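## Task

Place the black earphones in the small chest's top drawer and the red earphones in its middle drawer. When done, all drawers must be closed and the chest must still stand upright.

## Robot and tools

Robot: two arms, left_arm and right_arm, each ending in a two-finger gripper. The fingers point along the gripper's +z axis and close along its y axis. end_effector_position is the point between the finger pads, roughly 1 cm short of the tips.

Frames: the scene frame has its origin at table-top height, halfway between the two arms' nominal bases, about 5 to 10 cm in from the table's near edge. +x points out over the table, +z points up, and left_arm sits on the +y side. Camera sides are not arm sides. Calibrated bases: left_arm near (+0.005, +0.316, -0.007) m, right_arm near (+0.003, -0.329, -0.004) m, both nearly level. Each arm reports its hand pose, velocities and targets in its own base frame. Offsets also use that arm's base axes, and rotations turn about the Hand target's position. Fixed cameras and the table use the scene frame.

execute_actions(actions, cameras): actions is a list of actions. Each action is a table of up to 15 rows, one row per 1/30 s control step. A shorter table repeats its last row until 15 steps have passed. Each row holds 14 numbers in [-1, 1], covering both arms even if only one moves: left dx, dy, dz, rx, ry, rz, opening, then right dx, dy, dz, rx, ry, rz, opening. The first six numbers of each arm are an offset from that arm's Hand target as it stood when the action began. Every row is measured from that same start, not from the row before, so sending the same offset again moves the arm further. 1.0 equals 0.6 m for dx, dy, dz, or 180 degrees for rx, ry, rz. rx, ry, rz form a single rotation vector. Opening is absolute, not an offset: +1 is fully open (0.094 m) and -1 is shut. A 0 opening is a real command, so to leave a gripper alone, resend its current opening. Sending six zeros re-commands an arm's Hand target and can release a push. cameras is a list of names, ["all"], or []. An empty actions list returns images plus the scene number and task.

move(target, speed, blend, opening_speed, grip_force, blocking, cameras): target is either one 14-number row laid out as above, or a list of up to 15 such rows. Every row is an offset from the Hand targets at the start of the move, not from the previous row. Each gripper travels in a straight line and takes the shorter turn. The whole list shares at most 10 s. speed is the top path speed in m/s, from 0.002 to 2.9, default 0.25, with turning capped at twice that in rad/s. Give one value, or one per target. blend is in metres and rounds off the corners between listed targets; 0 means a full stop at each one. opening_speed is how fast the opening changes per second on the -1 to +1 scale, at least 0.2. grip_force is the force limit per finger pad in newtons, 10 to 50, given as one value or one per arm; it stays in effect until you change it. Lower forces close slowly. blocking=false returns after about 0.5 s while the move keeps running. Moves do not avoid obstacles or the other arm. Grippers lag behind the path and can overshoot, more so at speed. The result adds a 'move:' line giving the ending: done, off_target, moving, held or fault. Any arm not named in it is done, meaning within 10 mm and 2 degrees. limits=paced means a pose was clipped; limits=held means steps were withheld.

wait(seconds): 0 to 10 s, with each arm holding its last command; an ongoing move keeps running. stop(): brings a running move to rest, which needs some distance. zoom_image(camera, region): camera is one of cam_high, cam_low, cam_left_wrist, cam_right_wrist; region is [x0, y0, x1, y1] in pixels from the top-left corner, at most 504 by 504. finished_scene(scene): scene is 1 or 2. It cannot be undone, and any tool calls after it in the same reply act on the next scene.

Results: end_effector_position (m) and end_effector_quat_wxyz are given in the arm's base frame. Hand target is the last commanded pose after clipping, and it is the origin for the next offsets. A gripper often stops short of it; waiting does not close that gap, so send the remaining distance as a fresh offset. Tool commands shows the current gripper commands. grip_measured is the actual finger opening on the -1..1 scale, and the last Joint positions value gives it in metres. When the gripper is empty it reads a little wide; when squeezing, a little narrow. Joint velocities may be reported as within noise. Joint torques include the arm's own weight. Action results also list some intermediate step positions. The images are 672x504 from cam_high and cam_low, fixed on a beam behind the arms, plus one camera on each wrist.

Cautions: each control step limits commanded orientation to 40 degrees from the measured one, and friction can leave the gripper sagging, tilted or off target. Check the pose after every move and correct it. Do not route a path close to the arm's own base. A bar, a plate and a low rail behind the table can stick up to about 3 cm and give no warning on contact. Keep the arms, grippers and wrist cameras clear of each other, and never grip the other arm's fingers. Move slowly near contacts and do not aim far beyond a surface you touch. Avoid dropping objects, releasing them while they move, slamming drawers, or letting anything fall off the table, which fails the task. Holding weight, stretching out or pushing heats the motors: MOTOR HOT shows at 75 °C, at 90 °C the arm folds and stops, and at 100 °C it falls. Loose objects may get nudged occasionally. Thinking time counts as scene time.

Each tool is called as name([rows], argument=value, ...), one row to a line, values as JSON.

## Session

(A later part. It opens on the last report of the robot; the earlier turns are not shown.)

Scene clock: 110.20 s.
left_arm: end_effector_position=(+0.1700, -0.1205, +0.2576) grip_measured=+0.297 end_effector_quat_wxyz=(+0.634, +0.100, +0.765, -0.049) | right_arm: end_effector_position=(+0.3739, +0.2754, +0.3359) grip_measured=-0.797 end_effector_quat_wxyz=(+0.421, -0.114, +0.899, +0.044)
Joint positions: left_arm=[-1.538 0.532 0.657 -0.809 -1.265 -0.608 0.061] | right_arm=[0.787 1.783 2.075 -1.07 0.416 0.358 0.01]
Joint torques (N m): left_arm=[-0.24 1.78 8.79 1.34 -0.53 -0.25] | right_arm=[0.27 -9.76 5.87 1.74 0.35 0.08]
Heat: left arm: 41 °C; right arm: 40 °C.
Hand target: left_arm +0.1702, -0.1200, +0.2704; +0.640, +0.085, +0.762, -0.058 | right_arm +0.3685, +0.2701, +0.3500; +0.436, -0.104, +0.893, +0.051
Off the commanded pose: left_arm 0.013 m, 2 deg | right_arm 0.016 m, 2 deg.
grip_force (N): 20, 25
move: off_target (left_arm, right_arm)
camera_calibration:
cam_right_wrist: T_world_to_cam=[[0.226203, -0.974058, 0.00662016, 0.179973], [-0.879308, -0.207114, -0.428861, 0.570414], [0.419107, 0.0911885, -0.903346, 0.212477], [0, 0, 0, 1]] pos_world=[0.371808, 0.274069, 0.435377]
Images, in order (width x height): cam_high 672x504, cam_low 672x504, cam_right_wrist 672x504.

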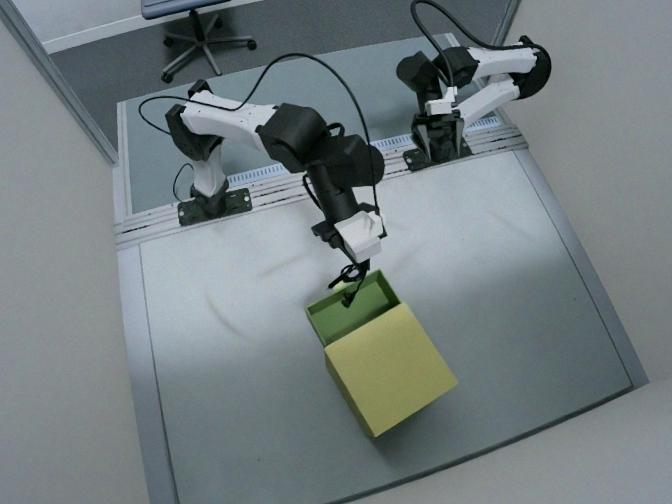

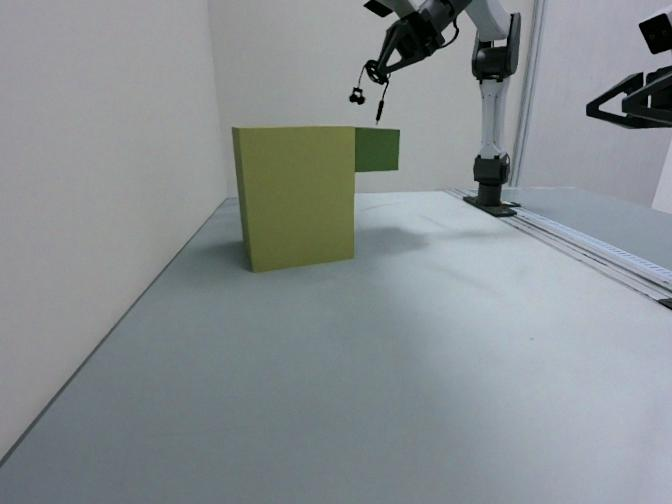

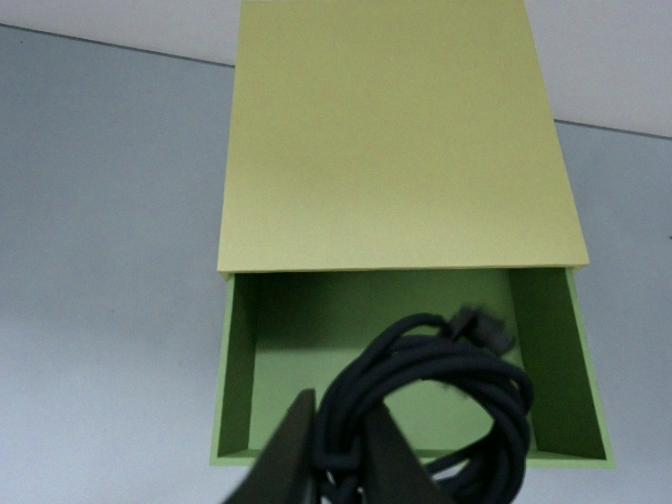

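move([
  [0,0,0,0,0,0,0.3,0.0147,0.0035,0,0,0,0,-1],
  [0,0,0,0,0,0,0.3,0.0147,0.0035,-0.0833,0,0,0,-1],
], speed=0.08, blend=[0.006,0], cameras=["cam_right_wrist","cam_low","cam_high"])

zoom_image(camera="cam_high", region=[290, 240, 430, 380])

zoom_image(camera="cam_low", region=[290, 30, 430, 170])

Scene clock: 112.57 s.
left_arm: end_effector_position=(+0.1700, -0.1205, +0.2576) grip_measured=+0.297 end_effector_quat_wxyz=(+0.634, +0.100, +0.765, -0.049) | right_arm: end_effector_position=(+0.3812, +0.2795, +0.2825) grip_measured=-0.797 end_effector_quat_wxyz=(+0.419, -0.112, +0.900, +0.042)
Joint positions: left_arm=[-1.538 0.532 0.657 -0.809 -1.265 -0.608 0.061] | right_arm=[0.782 1.725 1.776 -0.834 0.417 0.358 0.01]
Joint torques (N m): left_arm=[-0.21 1.77 8.81 1.35 -0.55 -0.24] | right_arm=[-0.53 -10.48 6.43 1.76 0.25 -0.02]
Heat: left arm: 41 °C; right arm: 41 °C.
Hand target: left_arm +0.1702, -0.1200, +0.2704; +0.640, +0.085, +0.762, -0.058 | right_arm +0.3773, +0.2722, +0.3000; +0.436, -0.104, +0.893, +0.051
Off the commanded pose: left_arm 0.013 m, 2 deg | right_arm 0.019 m, 2 deg.
grip_force (N): 20, 25
move: off_target (left_arm, right_arm); blend cut to 0.0045 m at target 1
camera_calibration:
cam_right_wrist: T_world_to_cam=[[0.221018, -0.975228, 0.00905332, 0.184286], [-0.881551, -0.203741, -0.42586, 0.55383], [0.417155, 0.0861418, -0.904744, 0.163467], [0, 0, 0, 1]] pos_world=[0.379308, 0.278478, 0.382081]
Images, in order (width x height): cam_high 672x504, cam_low 672x504, cam_right_wrist 672x504.

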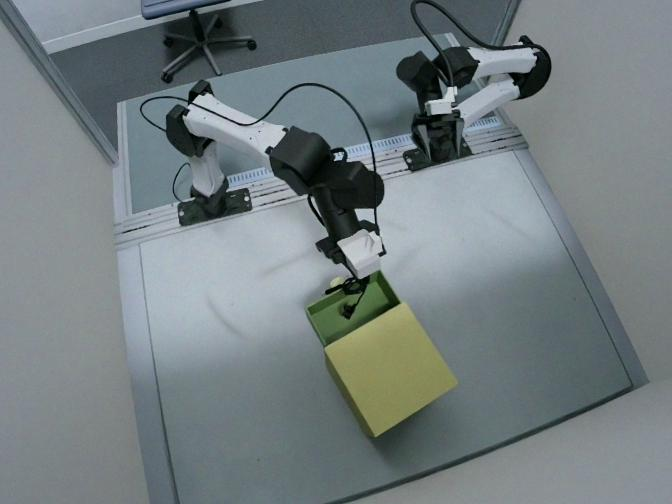

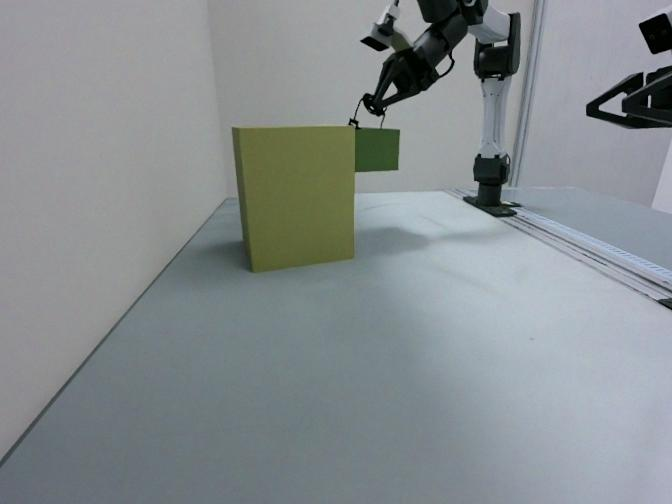

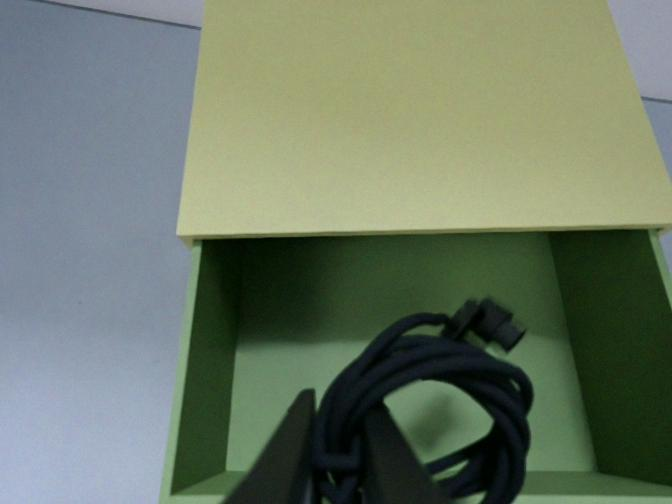

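Scaled by 3.600 from the camera's 672x504 image, which has a finer 960x720 frame.

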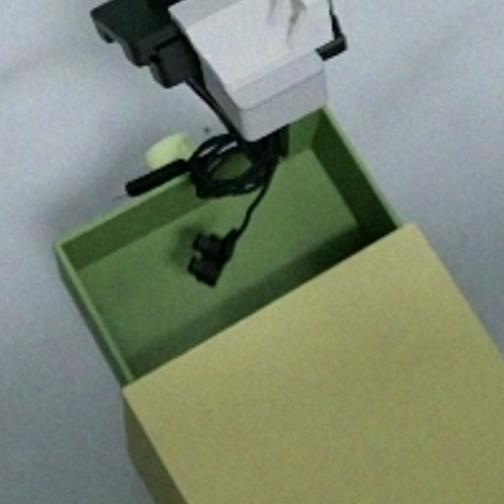

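Scaled by 3.600 from the camera's 672x504 image, which has a finer 960x720 frame.

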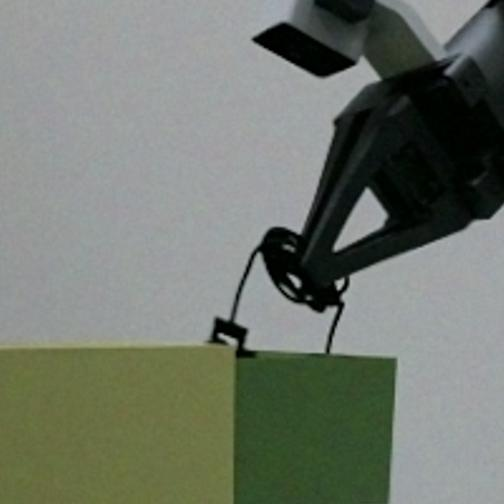

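move([
  [0,0,0,0,0,0,0.3,0,0,0.133,0,0,0,-1],
  [0,0,0,0,0,0,0.3,0.04,0.01,0.133,0.0319,-0.1351,0,-1],
], speed=0.12, blend=[0.01,0], cameras=["cam_right_wrist","cam_low","cam_high"])

zoom_image(camera="cam_high", region=[290, 240, 430, 380])

zoom_image(camera="cam_low", region=[290, 30, 430, 170])

Scene clock: 117.40 s.
left_arm: end_effector_position=(+0.1700, -0.1205, +0.2576) grip_measured=+0.297 end_effector_quat_wxyz=(+0.634, +0.100, +0.765, -0.049) | right_arm: end_effector_position=(+0.4090, +0.2855, +0.3618) grip_measured=-0.797 end_effector_quat_wxyz=(+0.603, -0.098, +0.789, +0.069)
Joint positions: left_arm=[-1.538 0.532 0.657 -0.809 -1.265 -0.608 0.061] | right_arm=[0.786 1.612 1.582 -0.279 0.529 0.15 0.01]
Joint torques (N m): left_arm=[-0.27 1.8 8.75 1.36 -0.55 -0.25] | right_arm=[0.2 -9.68 6.95 2.13 0.25 -0.12]
Heat: left arm: 42 °C; right arm: 42 °C.
Hand target: left_arm +0.1702, -0.1200, +0.2704; +0.640, +0.085, +0.762, -0.058 | right_arm +0.4013, +0.2782, +0.3798; +0.618, -0.091, +0.777, +0.072
Off the commanded pose: left_arm 0.013 m, 2 deg | right_arm 0.021 m, 2 deg.
grip_force (N): 20, 25
move: off_target (left_arm, right_arm)
camera_calibration:
cam_right_wrist: T_world_to_cam=[[0.22565, -0.974186, -0.00666839, 0.186808], [-0.625949, -0.139737, -0.767243, 0.614055], [0.746505, 0.177303, -0.641322, -0.0329884], [0, 0, 0, 1]] pos_world=[0.36684, 0.27364, 0.451219]
Images, in order (width x height): cam_high 672x504, cam_low 672x504, cam_right_wrist 672x504.

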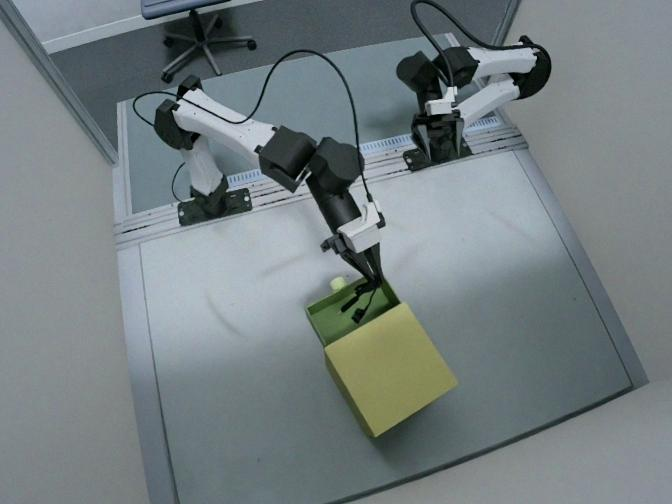

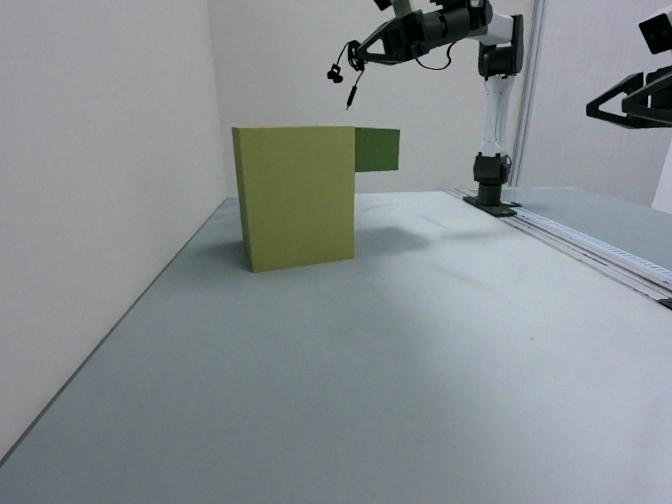

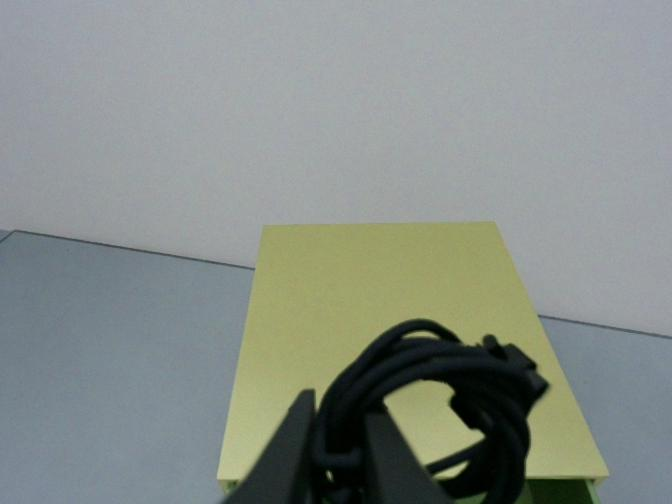

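Scaled by 3.600 from the camera's 672x504 image, which has a finer 960x720 frame.

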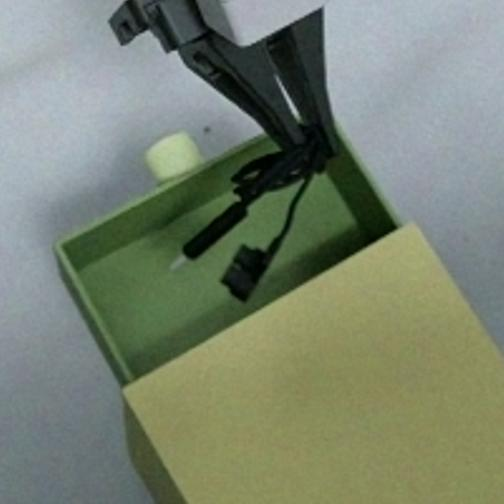

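Scaled by 3.600 from the camera's 672x504 image, which has a finer 960x720 frame.

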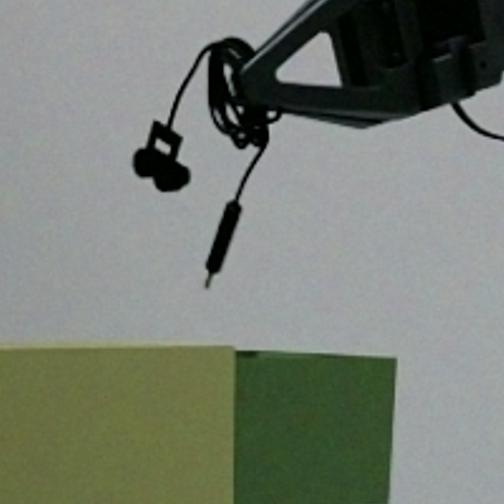

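move([
  [0,0,0,0,0,0,0.3,-0.0357,-0.0085,0,0,0,0,-1],
  [0,0,0,0,0,0,0.3,-0.0357,-0.0085,-0.175,0,0,0,-1],
], speed=0.1, blend=[0.006,0], cameras=["cam_right_wrist","cam_low","cam_high"])

zoom_image(camera="cam_high", region=[290, 240, 430, 380])

zoom_image(camera="cam_low", region=[290, 30, 430, 170])

Scene clock: 121.00 s.
left_arm: end_effector_position=(+0.1700, -0.1205, +0.2576) grip_measured=+0.297 end_effector_quat_wxyz=(+0.634, +0.100, +0.765, -0.049) | right_arm: end_effector_position=(+0.3832, +0.2769, +0.2637) grip_measured=-0.797 end_effector_quat_wxyz=(+0.608, -0.100, +0.785, +0.068)
Joint positions: left_arm=[-1.538 0.532 0.657 -0.809 -1.265 -0.608 0.061] | right_arm=[0.824 1.513 1.083 0.128 0.564 0.15 0.01]
Joint torques (N m): left_arm=[-0.27 1.76 8.8 1.34 -0.54 -0.25] | right_arm=[0.17 -7.82 7.06 2.13 0.26 -0.01]
Heat: left arm: 42 °C; right arm: 43 °C.
Hand target: left_arm +0.1702, -0.1200, +0.2704; +0.640, +0.085, +0.762, -0.058 | right_arm +0.3798, +0.2731, +0.2748; +0.618, -0.091, +0.777, +0.072
Off the commanded pose: left_arm 0.013 m, 2 deg | right_arm 0.012 m, 2 deg.
grip_force (N): 20, 25
move: off_target (left_arm, right_arm)
camera_calibration:
cam_right_wrist: T_world_to_cam=[[0.229502, -0.973307, -0.00160158, 0.180494], [-0.615885, -0.143948, -0.774574, 0.520688], [0.753668, 0.178752, -0.632481, -0.0806232], [0, 0, 0, 1]] pos_world=[0.340023, 0.26504, 0.352608]
Images, in order (width x height): cam_high 672x504, cam_low 672x504, cam_right_wrist 672x504.

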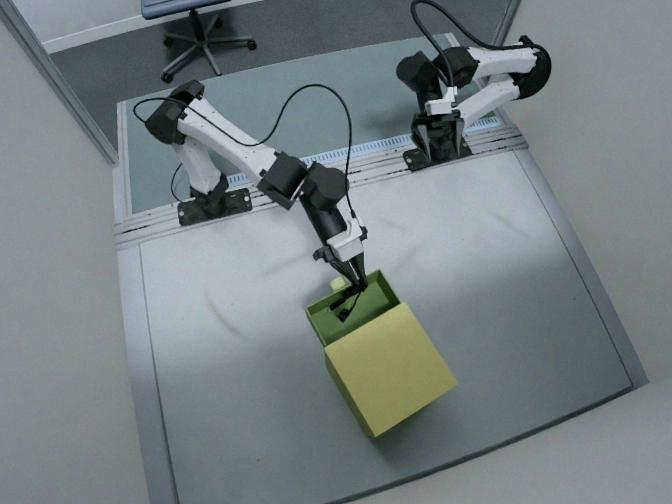

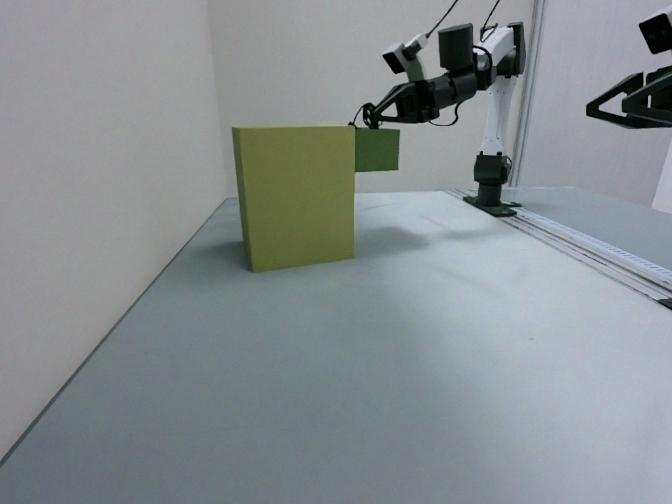

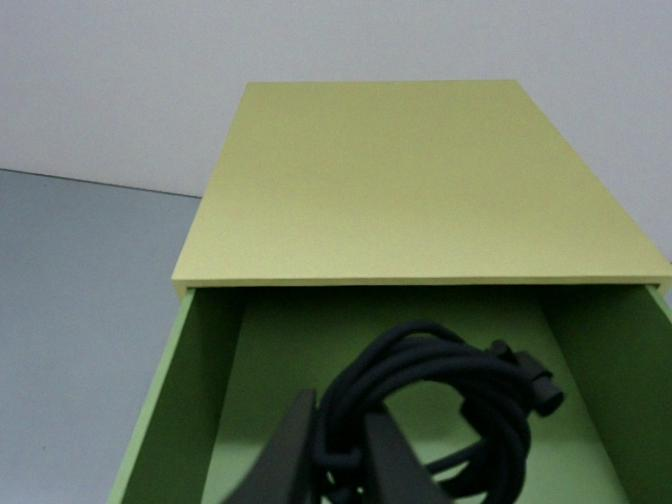

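Scaled by 3.600 from the camera's 672x504 image, which has a finer 960x720 frame.

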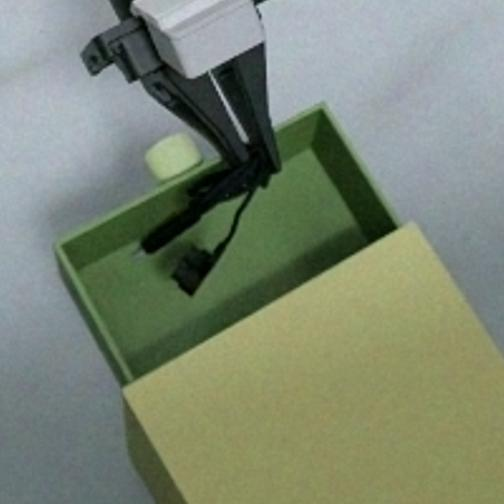

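Scaled by 3.600 from the camera's 672x504 image, which has a finer 960x720 frame.

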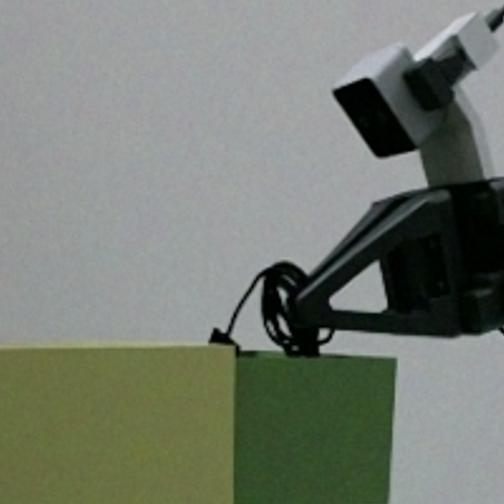

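move([
  [0,0,0,0,0,0,0.3,0,0,-0.017,0,0,0,-1],
  [0,0,0,0,0,0,0.3,0,0,-0.017,0,0,0,-0.3],
], speed=0.08, opening_speed=0.8, cameras=["cam_right_wrist","cam_low","cam_high"])

zoom_image(camera="cam_high", region=[290, 240, 430, 380])

zoom_image(camera="cam_low", region=[290, 30, 430, 170])

Scene clock: 123.87 s.
left_arm: end_effector_position=(+0.1700, -0.1205, +0.2576) grip_measured=+0.297 end_effector_quat_wxyz=(+0.634, +0.100, +0.765, -0.049) | right_arm: end_effector_position=(+0.3827, +0.2762, +0.2586) grip_measured=-0.302 end_effector_quat_wxyz=(+0.612, -0.097, +0.782, +0.071)
Joint positions: left_arm=[-1.538 0.532 0.657 -0.809 -1.265 -0.608 0.061] | right_arm=[0.824 1.513 1.051 0.173 0.564 0.15 0.033]
Joint torques (N m): left_arm=[-0.32 1.76 8.81 1.35 -0.54 -0.25] | right_arm=[0.16 -7.23 6.86 2.1 0.25 -0.01]
Heat: left arm: 42 °C; right arm: 42 °C.
Hand target: left_arm +0.1702, -0.1200, +0.2704; +0.640, +0.085, +0.762, -0.058 | right_arm +0.3798, +0.2731, +0.2646; +0.618, -0.091, +0.777, +0.072
Off the commanded pose: left_arm 0.013 m, 2 deg | right_arm 0.007 m, 1 deg.
grip_force (N): 20, 25
move: off_target (left_arm)
camera_calibration:
cam_right_wrist: T_world_to_cam=[[0.228854, -0.97342, -0.00889189, 0.182114], [-0.608789, -0.135988, -0.78159, 0.513251], [0.759606, 0.184283, -0.623729, -0.0892843], [0, 0, 0, 1]] pos_world=[0.338605, 0.263523, 0.347082]
Images, in order (width x height): cam_high 672x504, cam_low 672x504, cam_right_wrist 672x504.

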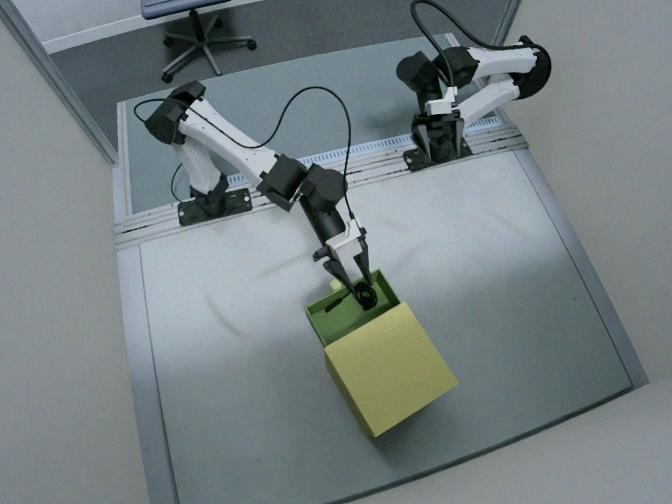

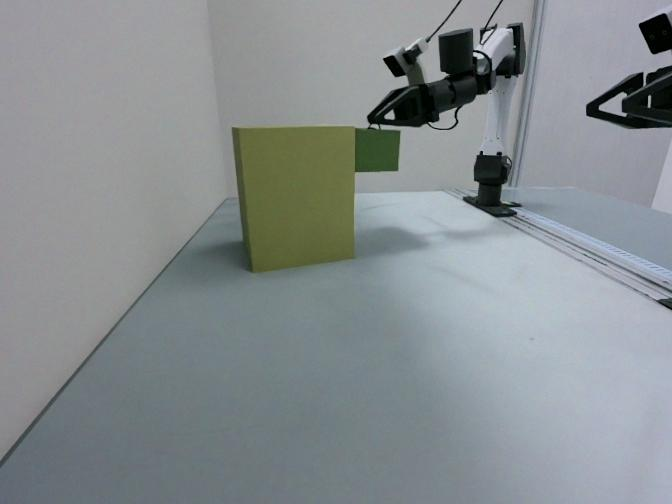

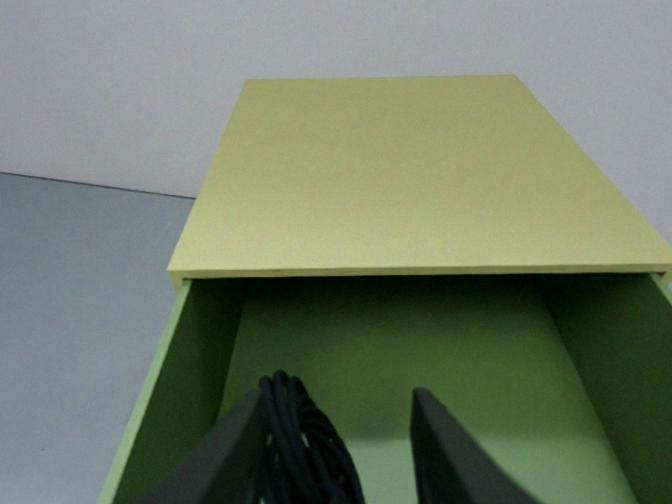

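Scaled by 3.600 from the camera's 672x504 image, which has a finer 960x720 frame.

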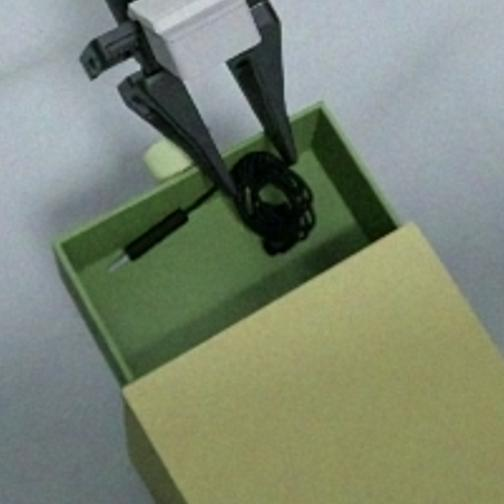

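Scaled by 3.600 from the camera's 672x504 image, which has a finer 960x720 frame.

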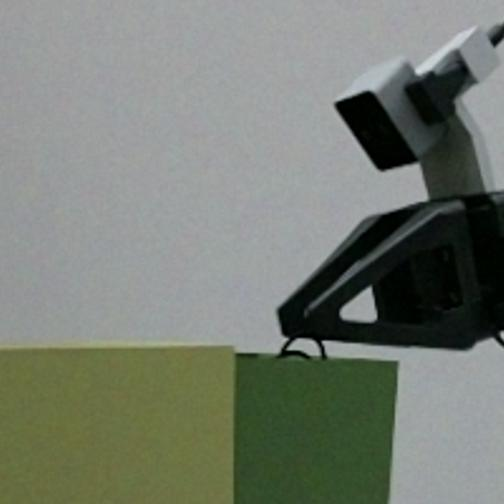

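move(target=[0,0,0,0,0,0,0.3,0,0,0.012,-0.05,0.211,0,-0.3], speed=0.3, cameras=["cam_right_wrist","cam_low","cam_high"])

zoom_image(camera="cam_high", region=[290, 240, 430, 380])

zoom_image(camera="cam_low", region=[290, 30, 430, 170])

Scene clock: 126.53 s.
left_arm: end_effector_position=(+0.1700, -0.1205, +0.2576) grip_measured=+0.297 end_effector_quat_wxyz=(+0.634, +0.100, +0.765, -0.049) | right_arm: end_effector_position=(+0.3788, +0.2707, +0.2766) grip_measured=-0.302 end_effector_quat_wxyz=(+0.335, -0.112, +0.935, +0.034)
Joint positions: left_arm=[-1.538 0.532 0.657 -0.809 -1.265 -0.608 0.061] | right_arm=[0.738 1.855 2.042 -1.139 0.319 0.396 0.033]
Joint torques (N m): left_arm=[-0.25 1.72 8.83 1.33 -0.56 -0.25] | right_arm=[-0.57 -6.11 8.53 1.3 0 0.07]
Heat: left arm: 42 °C; right arm: 42 °C.
Hand target: left_arm +0.1702, -0.1200, +0.2704; +0.640, +0.085, +0.762, -0.058 | right_arm +0.3798, +0.2732, +0.2718; +0.323, -0.110, +0.939, +0.037
Off the commanded pose: left_arm 0.013 m, 2 deg | right_arm 0.005 m, 1 deg.
grip_force (N): 20, 25
move: off_target (left_arm)
camera_calibration:
cam_right_wrist: T_world_to_cam=[[0.214454, -0.976722, 0.00482711, 0.180324], [-0.944616, -0.208656, -0.253306, 0.524896], [0.248417, 0.0497626, -0.967374, 0.250938], [0, 0, 0, 1]] pos_world=[0.394816, 0.273162, 0.37484]
Images, in order (width x height): cam_high 672x504, cam_low 672x504, cam_right_wrist 672x504.

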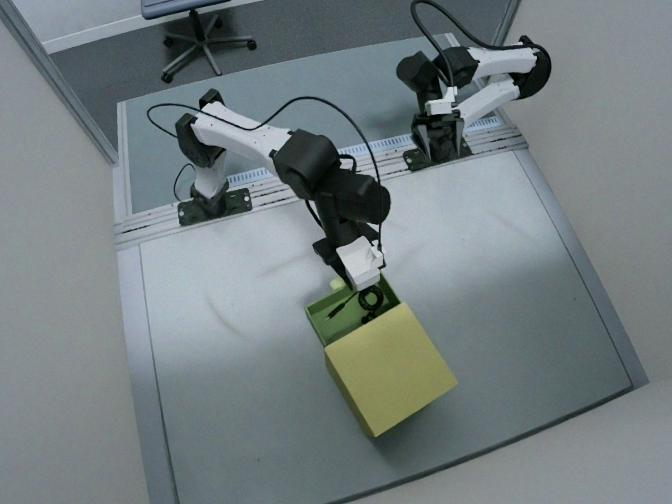

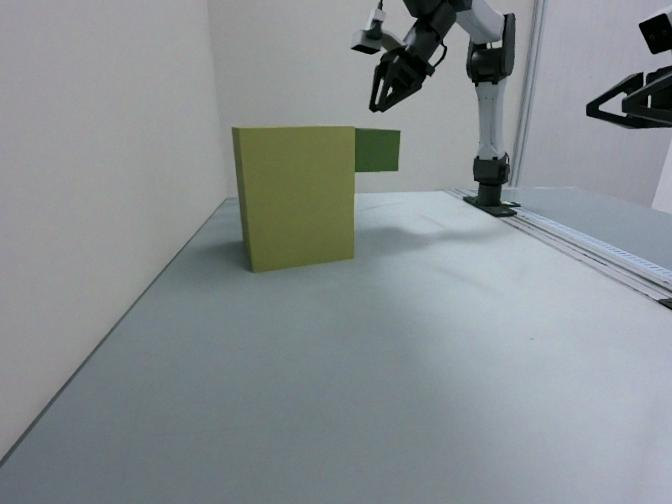

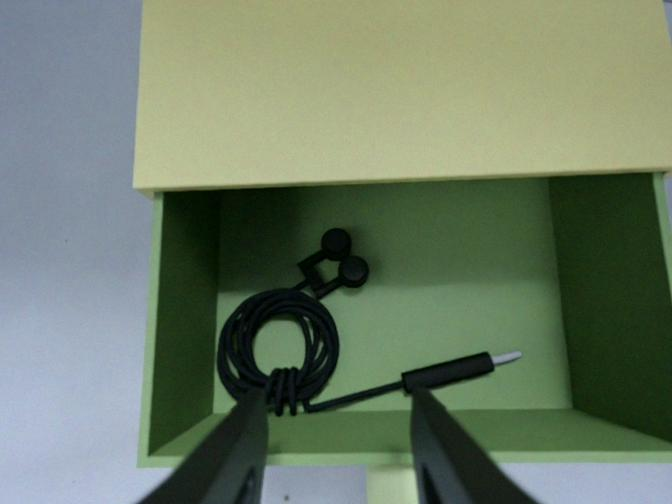

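Scaled by 3.600 from the camera's 672x504 image, which has a finer 960x720 frame.

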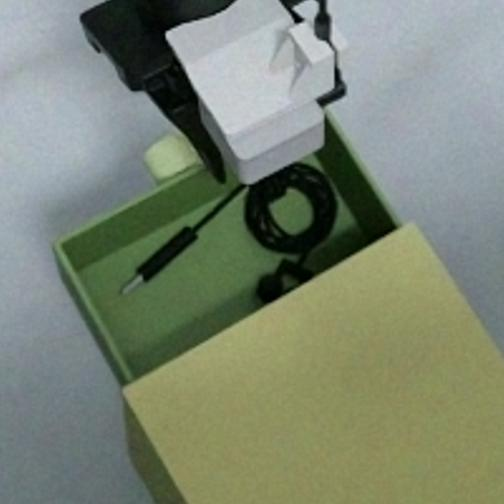

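Scaled by 3.600 from the camera's 672x504 image, which has a finer 960x720 frame.

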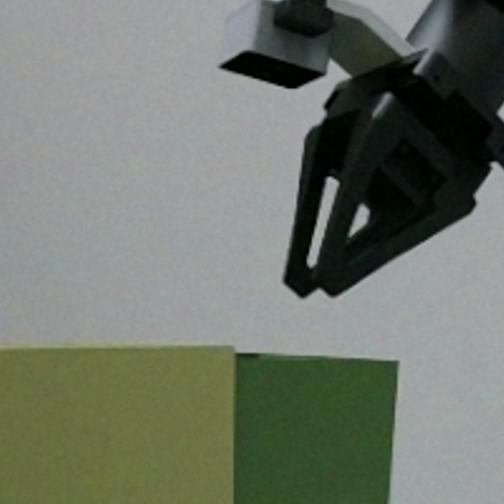

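move([
  [0,0,0,0,0,0,0.3,-0.083,-0.038,0.097,0.0217,-0.0919,0,-1],
  [0,0,0,0,0,0,0.3,-0.183,-0.093,0.05,0.0434,-0.1838,0,-1],
  [0,0,0,0,0,0,0.3,-0.1697,-0.0895,-0.0913,0.0434,-0.1838,0,-1],
], speed=0.25, blend=[0.02,0.02,0], grip_force=[20,50], cameras=["cam_right_wrist","cam_low","cam_high"])

Scene clock: 130.23 s.
left_arm: end_effector_position=(+0.1700, -0.1205, +0.2576) grip_measured=+0.297 end_effector_quat_wxyz=(+0.634, +0.100, +0.765, -0.049) | right_arm: end_effector_position=(+0.2761, +0.2219, +0.2227) grip_measured=-0.997 end_effector_quat_wxyz=(+0.585, -0.092, +0.802, +0.079)
Joint positions: left_arm=[-1.538 0.532 0.657 -0.809 -1.265 -0.608 0.061] | right_arm=[1.003 1.091 0.682 -0.002 0.71 0.298 0]
Joint torques (N m): left_arm=[-0.25 1.78 8.83 1.33 -0.54 -0.26] | right_arm=[-0.64 -1.66 6.74 1.98 0.28 -0.12]
Heat: left arm: 42 °C; right arm: 42 °C.
Hand target: left_arm +0.1702, -0.1200, +0.2704; +0.640, +0.085, +0.762, -0.058 | right_arm +0.2780, +0.2194, +0.2171; +0.584, -0.094, +0.804, +0.068
Off the commanded pose: left_arm 0.013 m, 2 deg | right_arm 0.006 m, 1 deg.
grip_force (N): 20, 50
move: off_target (left_arm)
camera_calibration:
cam_right_wrist: T_world_to_cam=[[0.229051, -0.972788, -0.0349098, 0.158903], [-0.661868, -0.129345, -0.738377, 0.416413], [0.713769, 0.192232, -0.673484, 0.00123105], [0, 0, 0, 1]] pos_world=[0.238335, 0.208203, 0.313846]
Images, in order (width x height): cam_high 672x504, cam_low 672x504, cam_right_wrist 672x504.

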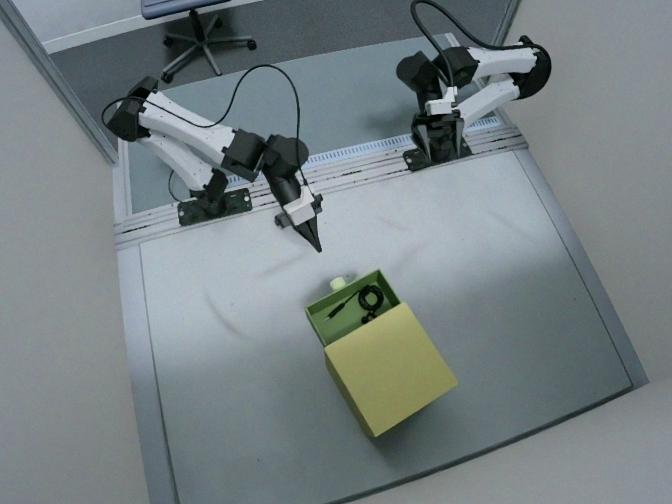

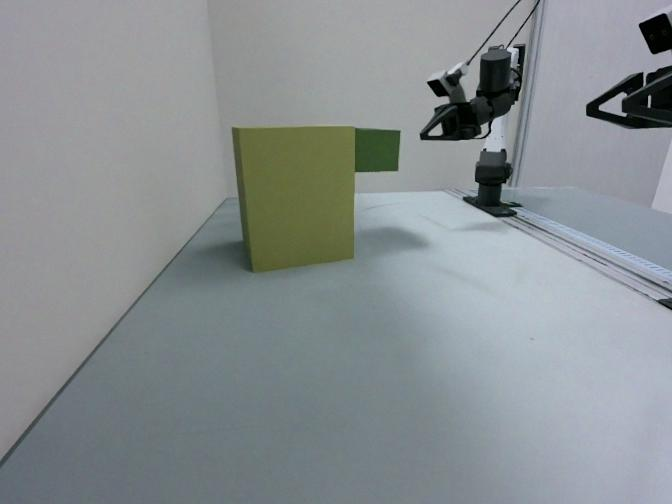

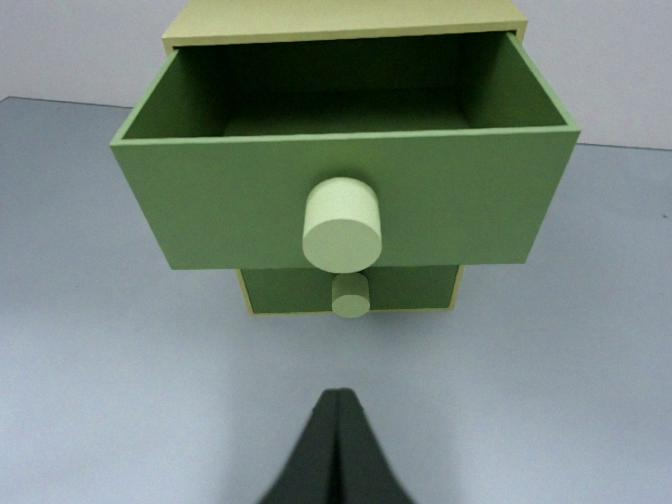

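move([
  [0,0,0,0,0,0,0.3,0.065,0.015,-0.02,0,0,0,-1],
  [0,0,0,0,0,0,0.3,0.2597,0.0603,-0.02,0,0,0,-1],
], speed=[0.12,0.1], blend=[0.01,0], cameras=["cam_right_wrist","cam_low","cam_high"])

Scene clock: 133.03 s.
left_arm: end_effector_position=(+0.1700, -0.1205, +0.2576) grip_measured=+0.297 end_effector_quat_wxyz=(+0.634, +0.100, +0.765, -0.049) | right_arm: end_effector_position=(+0.4271, +0.2484, +0.1972) grip_measured=-0.997 end_effector_quat_wxyz=(+0.576, -0.090, +0.811, +0.057)
Joint positions: left_arm=[-1.538 0.532 0.657 -0.809 -1.265 -0.608 0.061] | right_arm=[0.678 1.644 1.018 0.253 0.44 0.153 0]
Joint torques (N m): left_arm=[-0.24 1.73 8.83 1.35 -0.56 -0.24] | right_arm=[-0.54 -5.35 9.85 2.21 -0.12 -0.11]
Heat: left arm: 42 °C; right arm: 42 °C.
Hand target: left_arm +0.1702, -0.1200, +0.2704; +0.640, +0.085, +0.762, -0.058 | right_arm +0.4339, +0.2556, +0.2051; +0.584, -0.094, +0.804, +0.068
Off the commanded pose: left_arm 0.013 m, 2 deg | right_arm 0.013 m, 2 deg.
grip_force (N): 20, 50
move: off_target (left_arm, right_arm)
camera_calibration:
cam_right_wrist: T_world_to_cam=[[0.199255, -0.979941, -0.00359725, 0.157572], [-0.68072, -0.135771, -0.719852, 0.506935], [0.704924, 0.145883, -0.694119, -0.109439], [0, 0, 0, 1]] pos_world=[0.39083, 0.239204, 0.289521]
Images, in order (width x height): cam_high 672x504, cam_low 672x504, cam_right_wrist 672x504.

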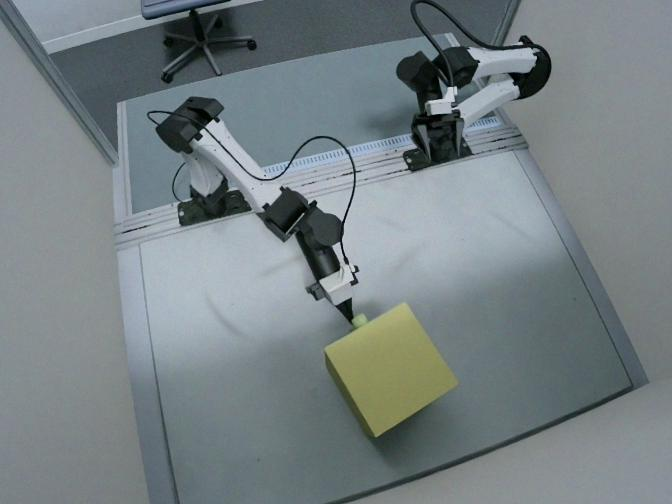

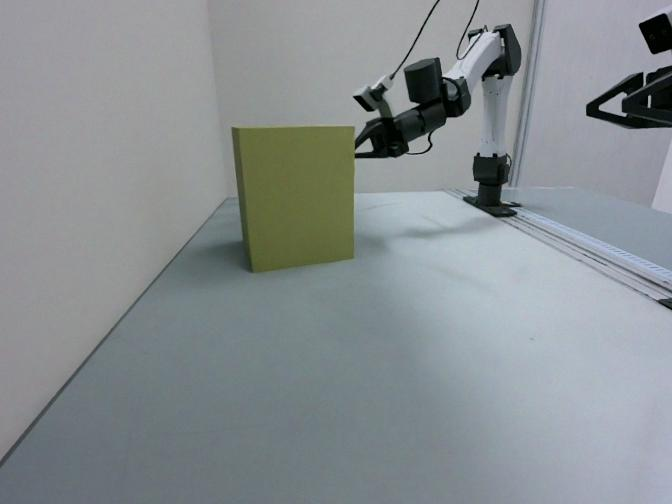

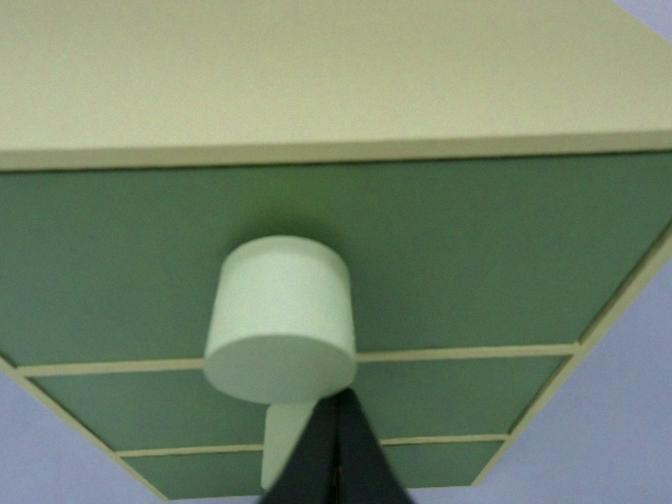

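move(target=[0,0,0,0,0,0,0.3,-0.13,-0.04,0.06,0,0,0,-1], speed=0.2, cameras=["cam_right_wrist","cam_high","cam_left_wrist","cam_low"])

zoom_image(camera="cam_left_wrist", region=[380, 20, 672, 300])

zoom_image(camera="cam_high", region=[290, 260, 480, 450])

Scene clock: 135.53 s.
left_arm: end_effector_position=(+0.1700, -0.1205, +0.2576) grip_measured=+0.297 end_effector_quat_wxyz=(+0.634, +0.100, +0.765, -0.049) | right_arm: end_effector_position=(+0.3593, +0.2354, +0.2412) grip_measured=-0.997 end_effector_quat_wxyz=(+0.585, -0.100, +0.802, +0.070)
Joint positions: left_arm=[-1.538 0.532 0.657 -0.809 -1.265 -0.608 0.061] | right_arm=[0.778 1.35 0.908 0.084 0.506 0.175 0]
Joint torques (N m): left_arm=[-0.31 1.76 8.81 1.36 -0.54 -0.26] | right_arm=[0.13 -5.78 6.86 1.9 0.26 0.08]
Heat: left arm: 43 °C; right arm: 43 °C.
Hand target: left_arm +0.1702, -0.1200, +0.2704; +0.640, +0.085, +0.762, -0.058 | right_arm +0.3558, +0.2316, +0.2410; +0.584, -0.094, +0.804, +0.067
Off the commanded pose: left_arm 0.013 m, 2 deg | right_arm 0.005 m, 1 deg.
grip_force (N): 20, 50
move: off_target (left_arm)
camera_calibration:
cam_left_wrist: T_world_to_cam=[[-0.218096, -0.97325, -0.0722442, -0.0624931], [-0.576689, 0.188242, -0.794981, 0.360201], [0.787314, -0.13172, -0.602317, 0.0951369], [0, 0, 0, 1]] pos_world=[0.119192, -0.116095, 0.339141]
cam_right_wrist: T_world_to_cam=[[0.230585, -0.972989, -0.0110711, 0.147409], [-0.659328, -0.147864, -0.737172, 0.489989], [0.715623, 0.17728, -0.675615, -0.0449371], [0, 0, 0, 1]] pos_world=[0.321232, 0.223845, 0.332478]

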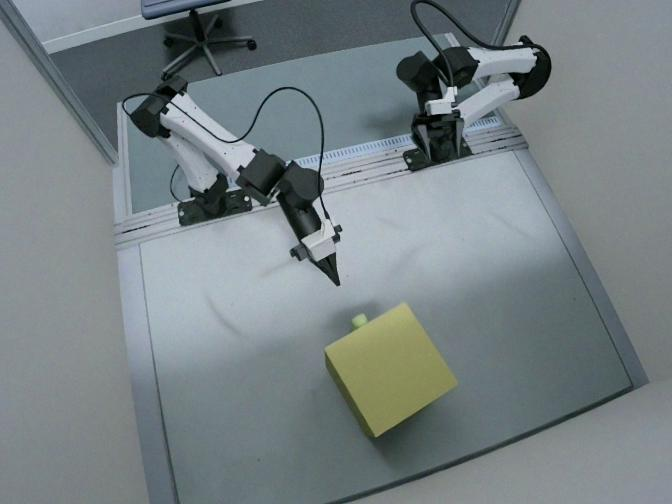

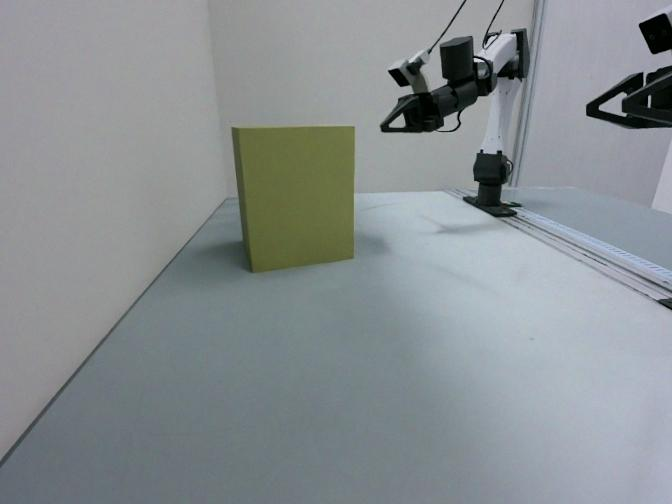

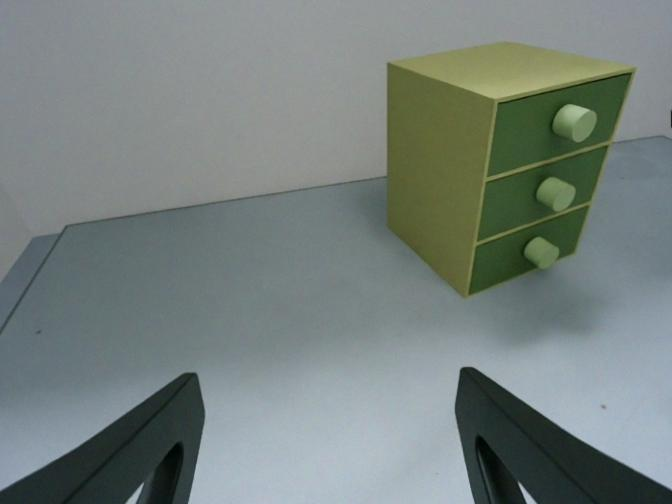

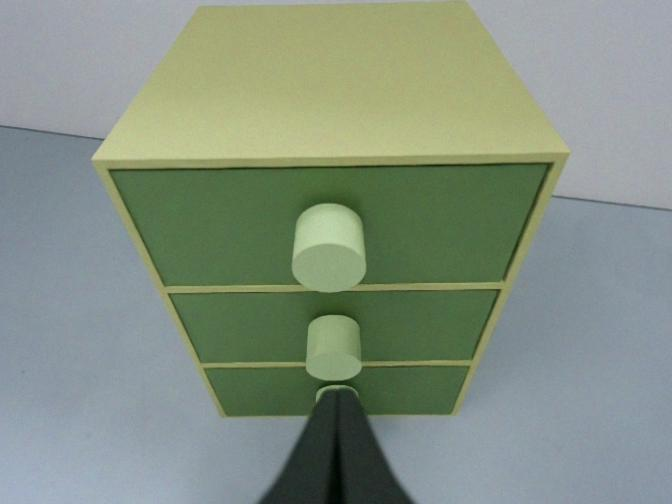

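Scaled by 1.726 from the camera's 672x504 image, which has a finer 960x720 frame.

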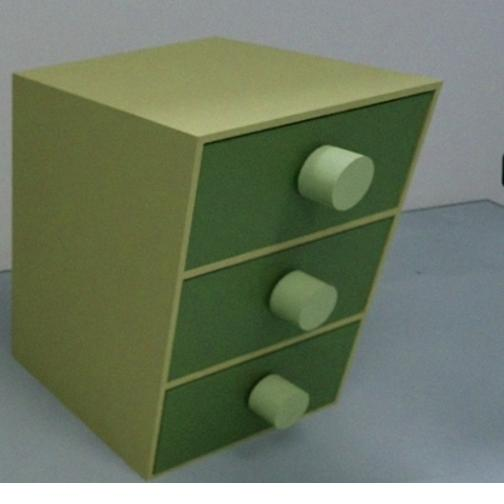

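Scaled by 2.653 from the camera's 672x504 image, which has a finer 960x720 frame.

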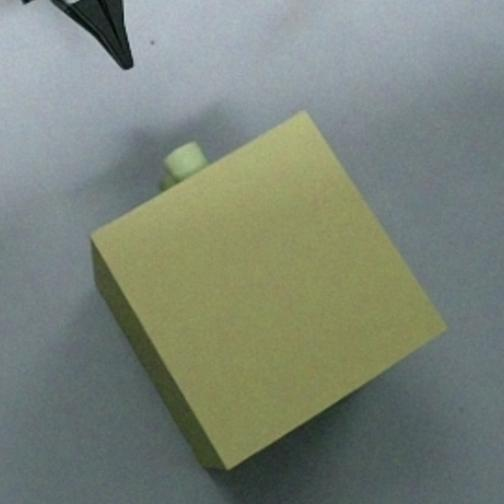

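finished_scene(scene=2)

The scene is finished: the task was done.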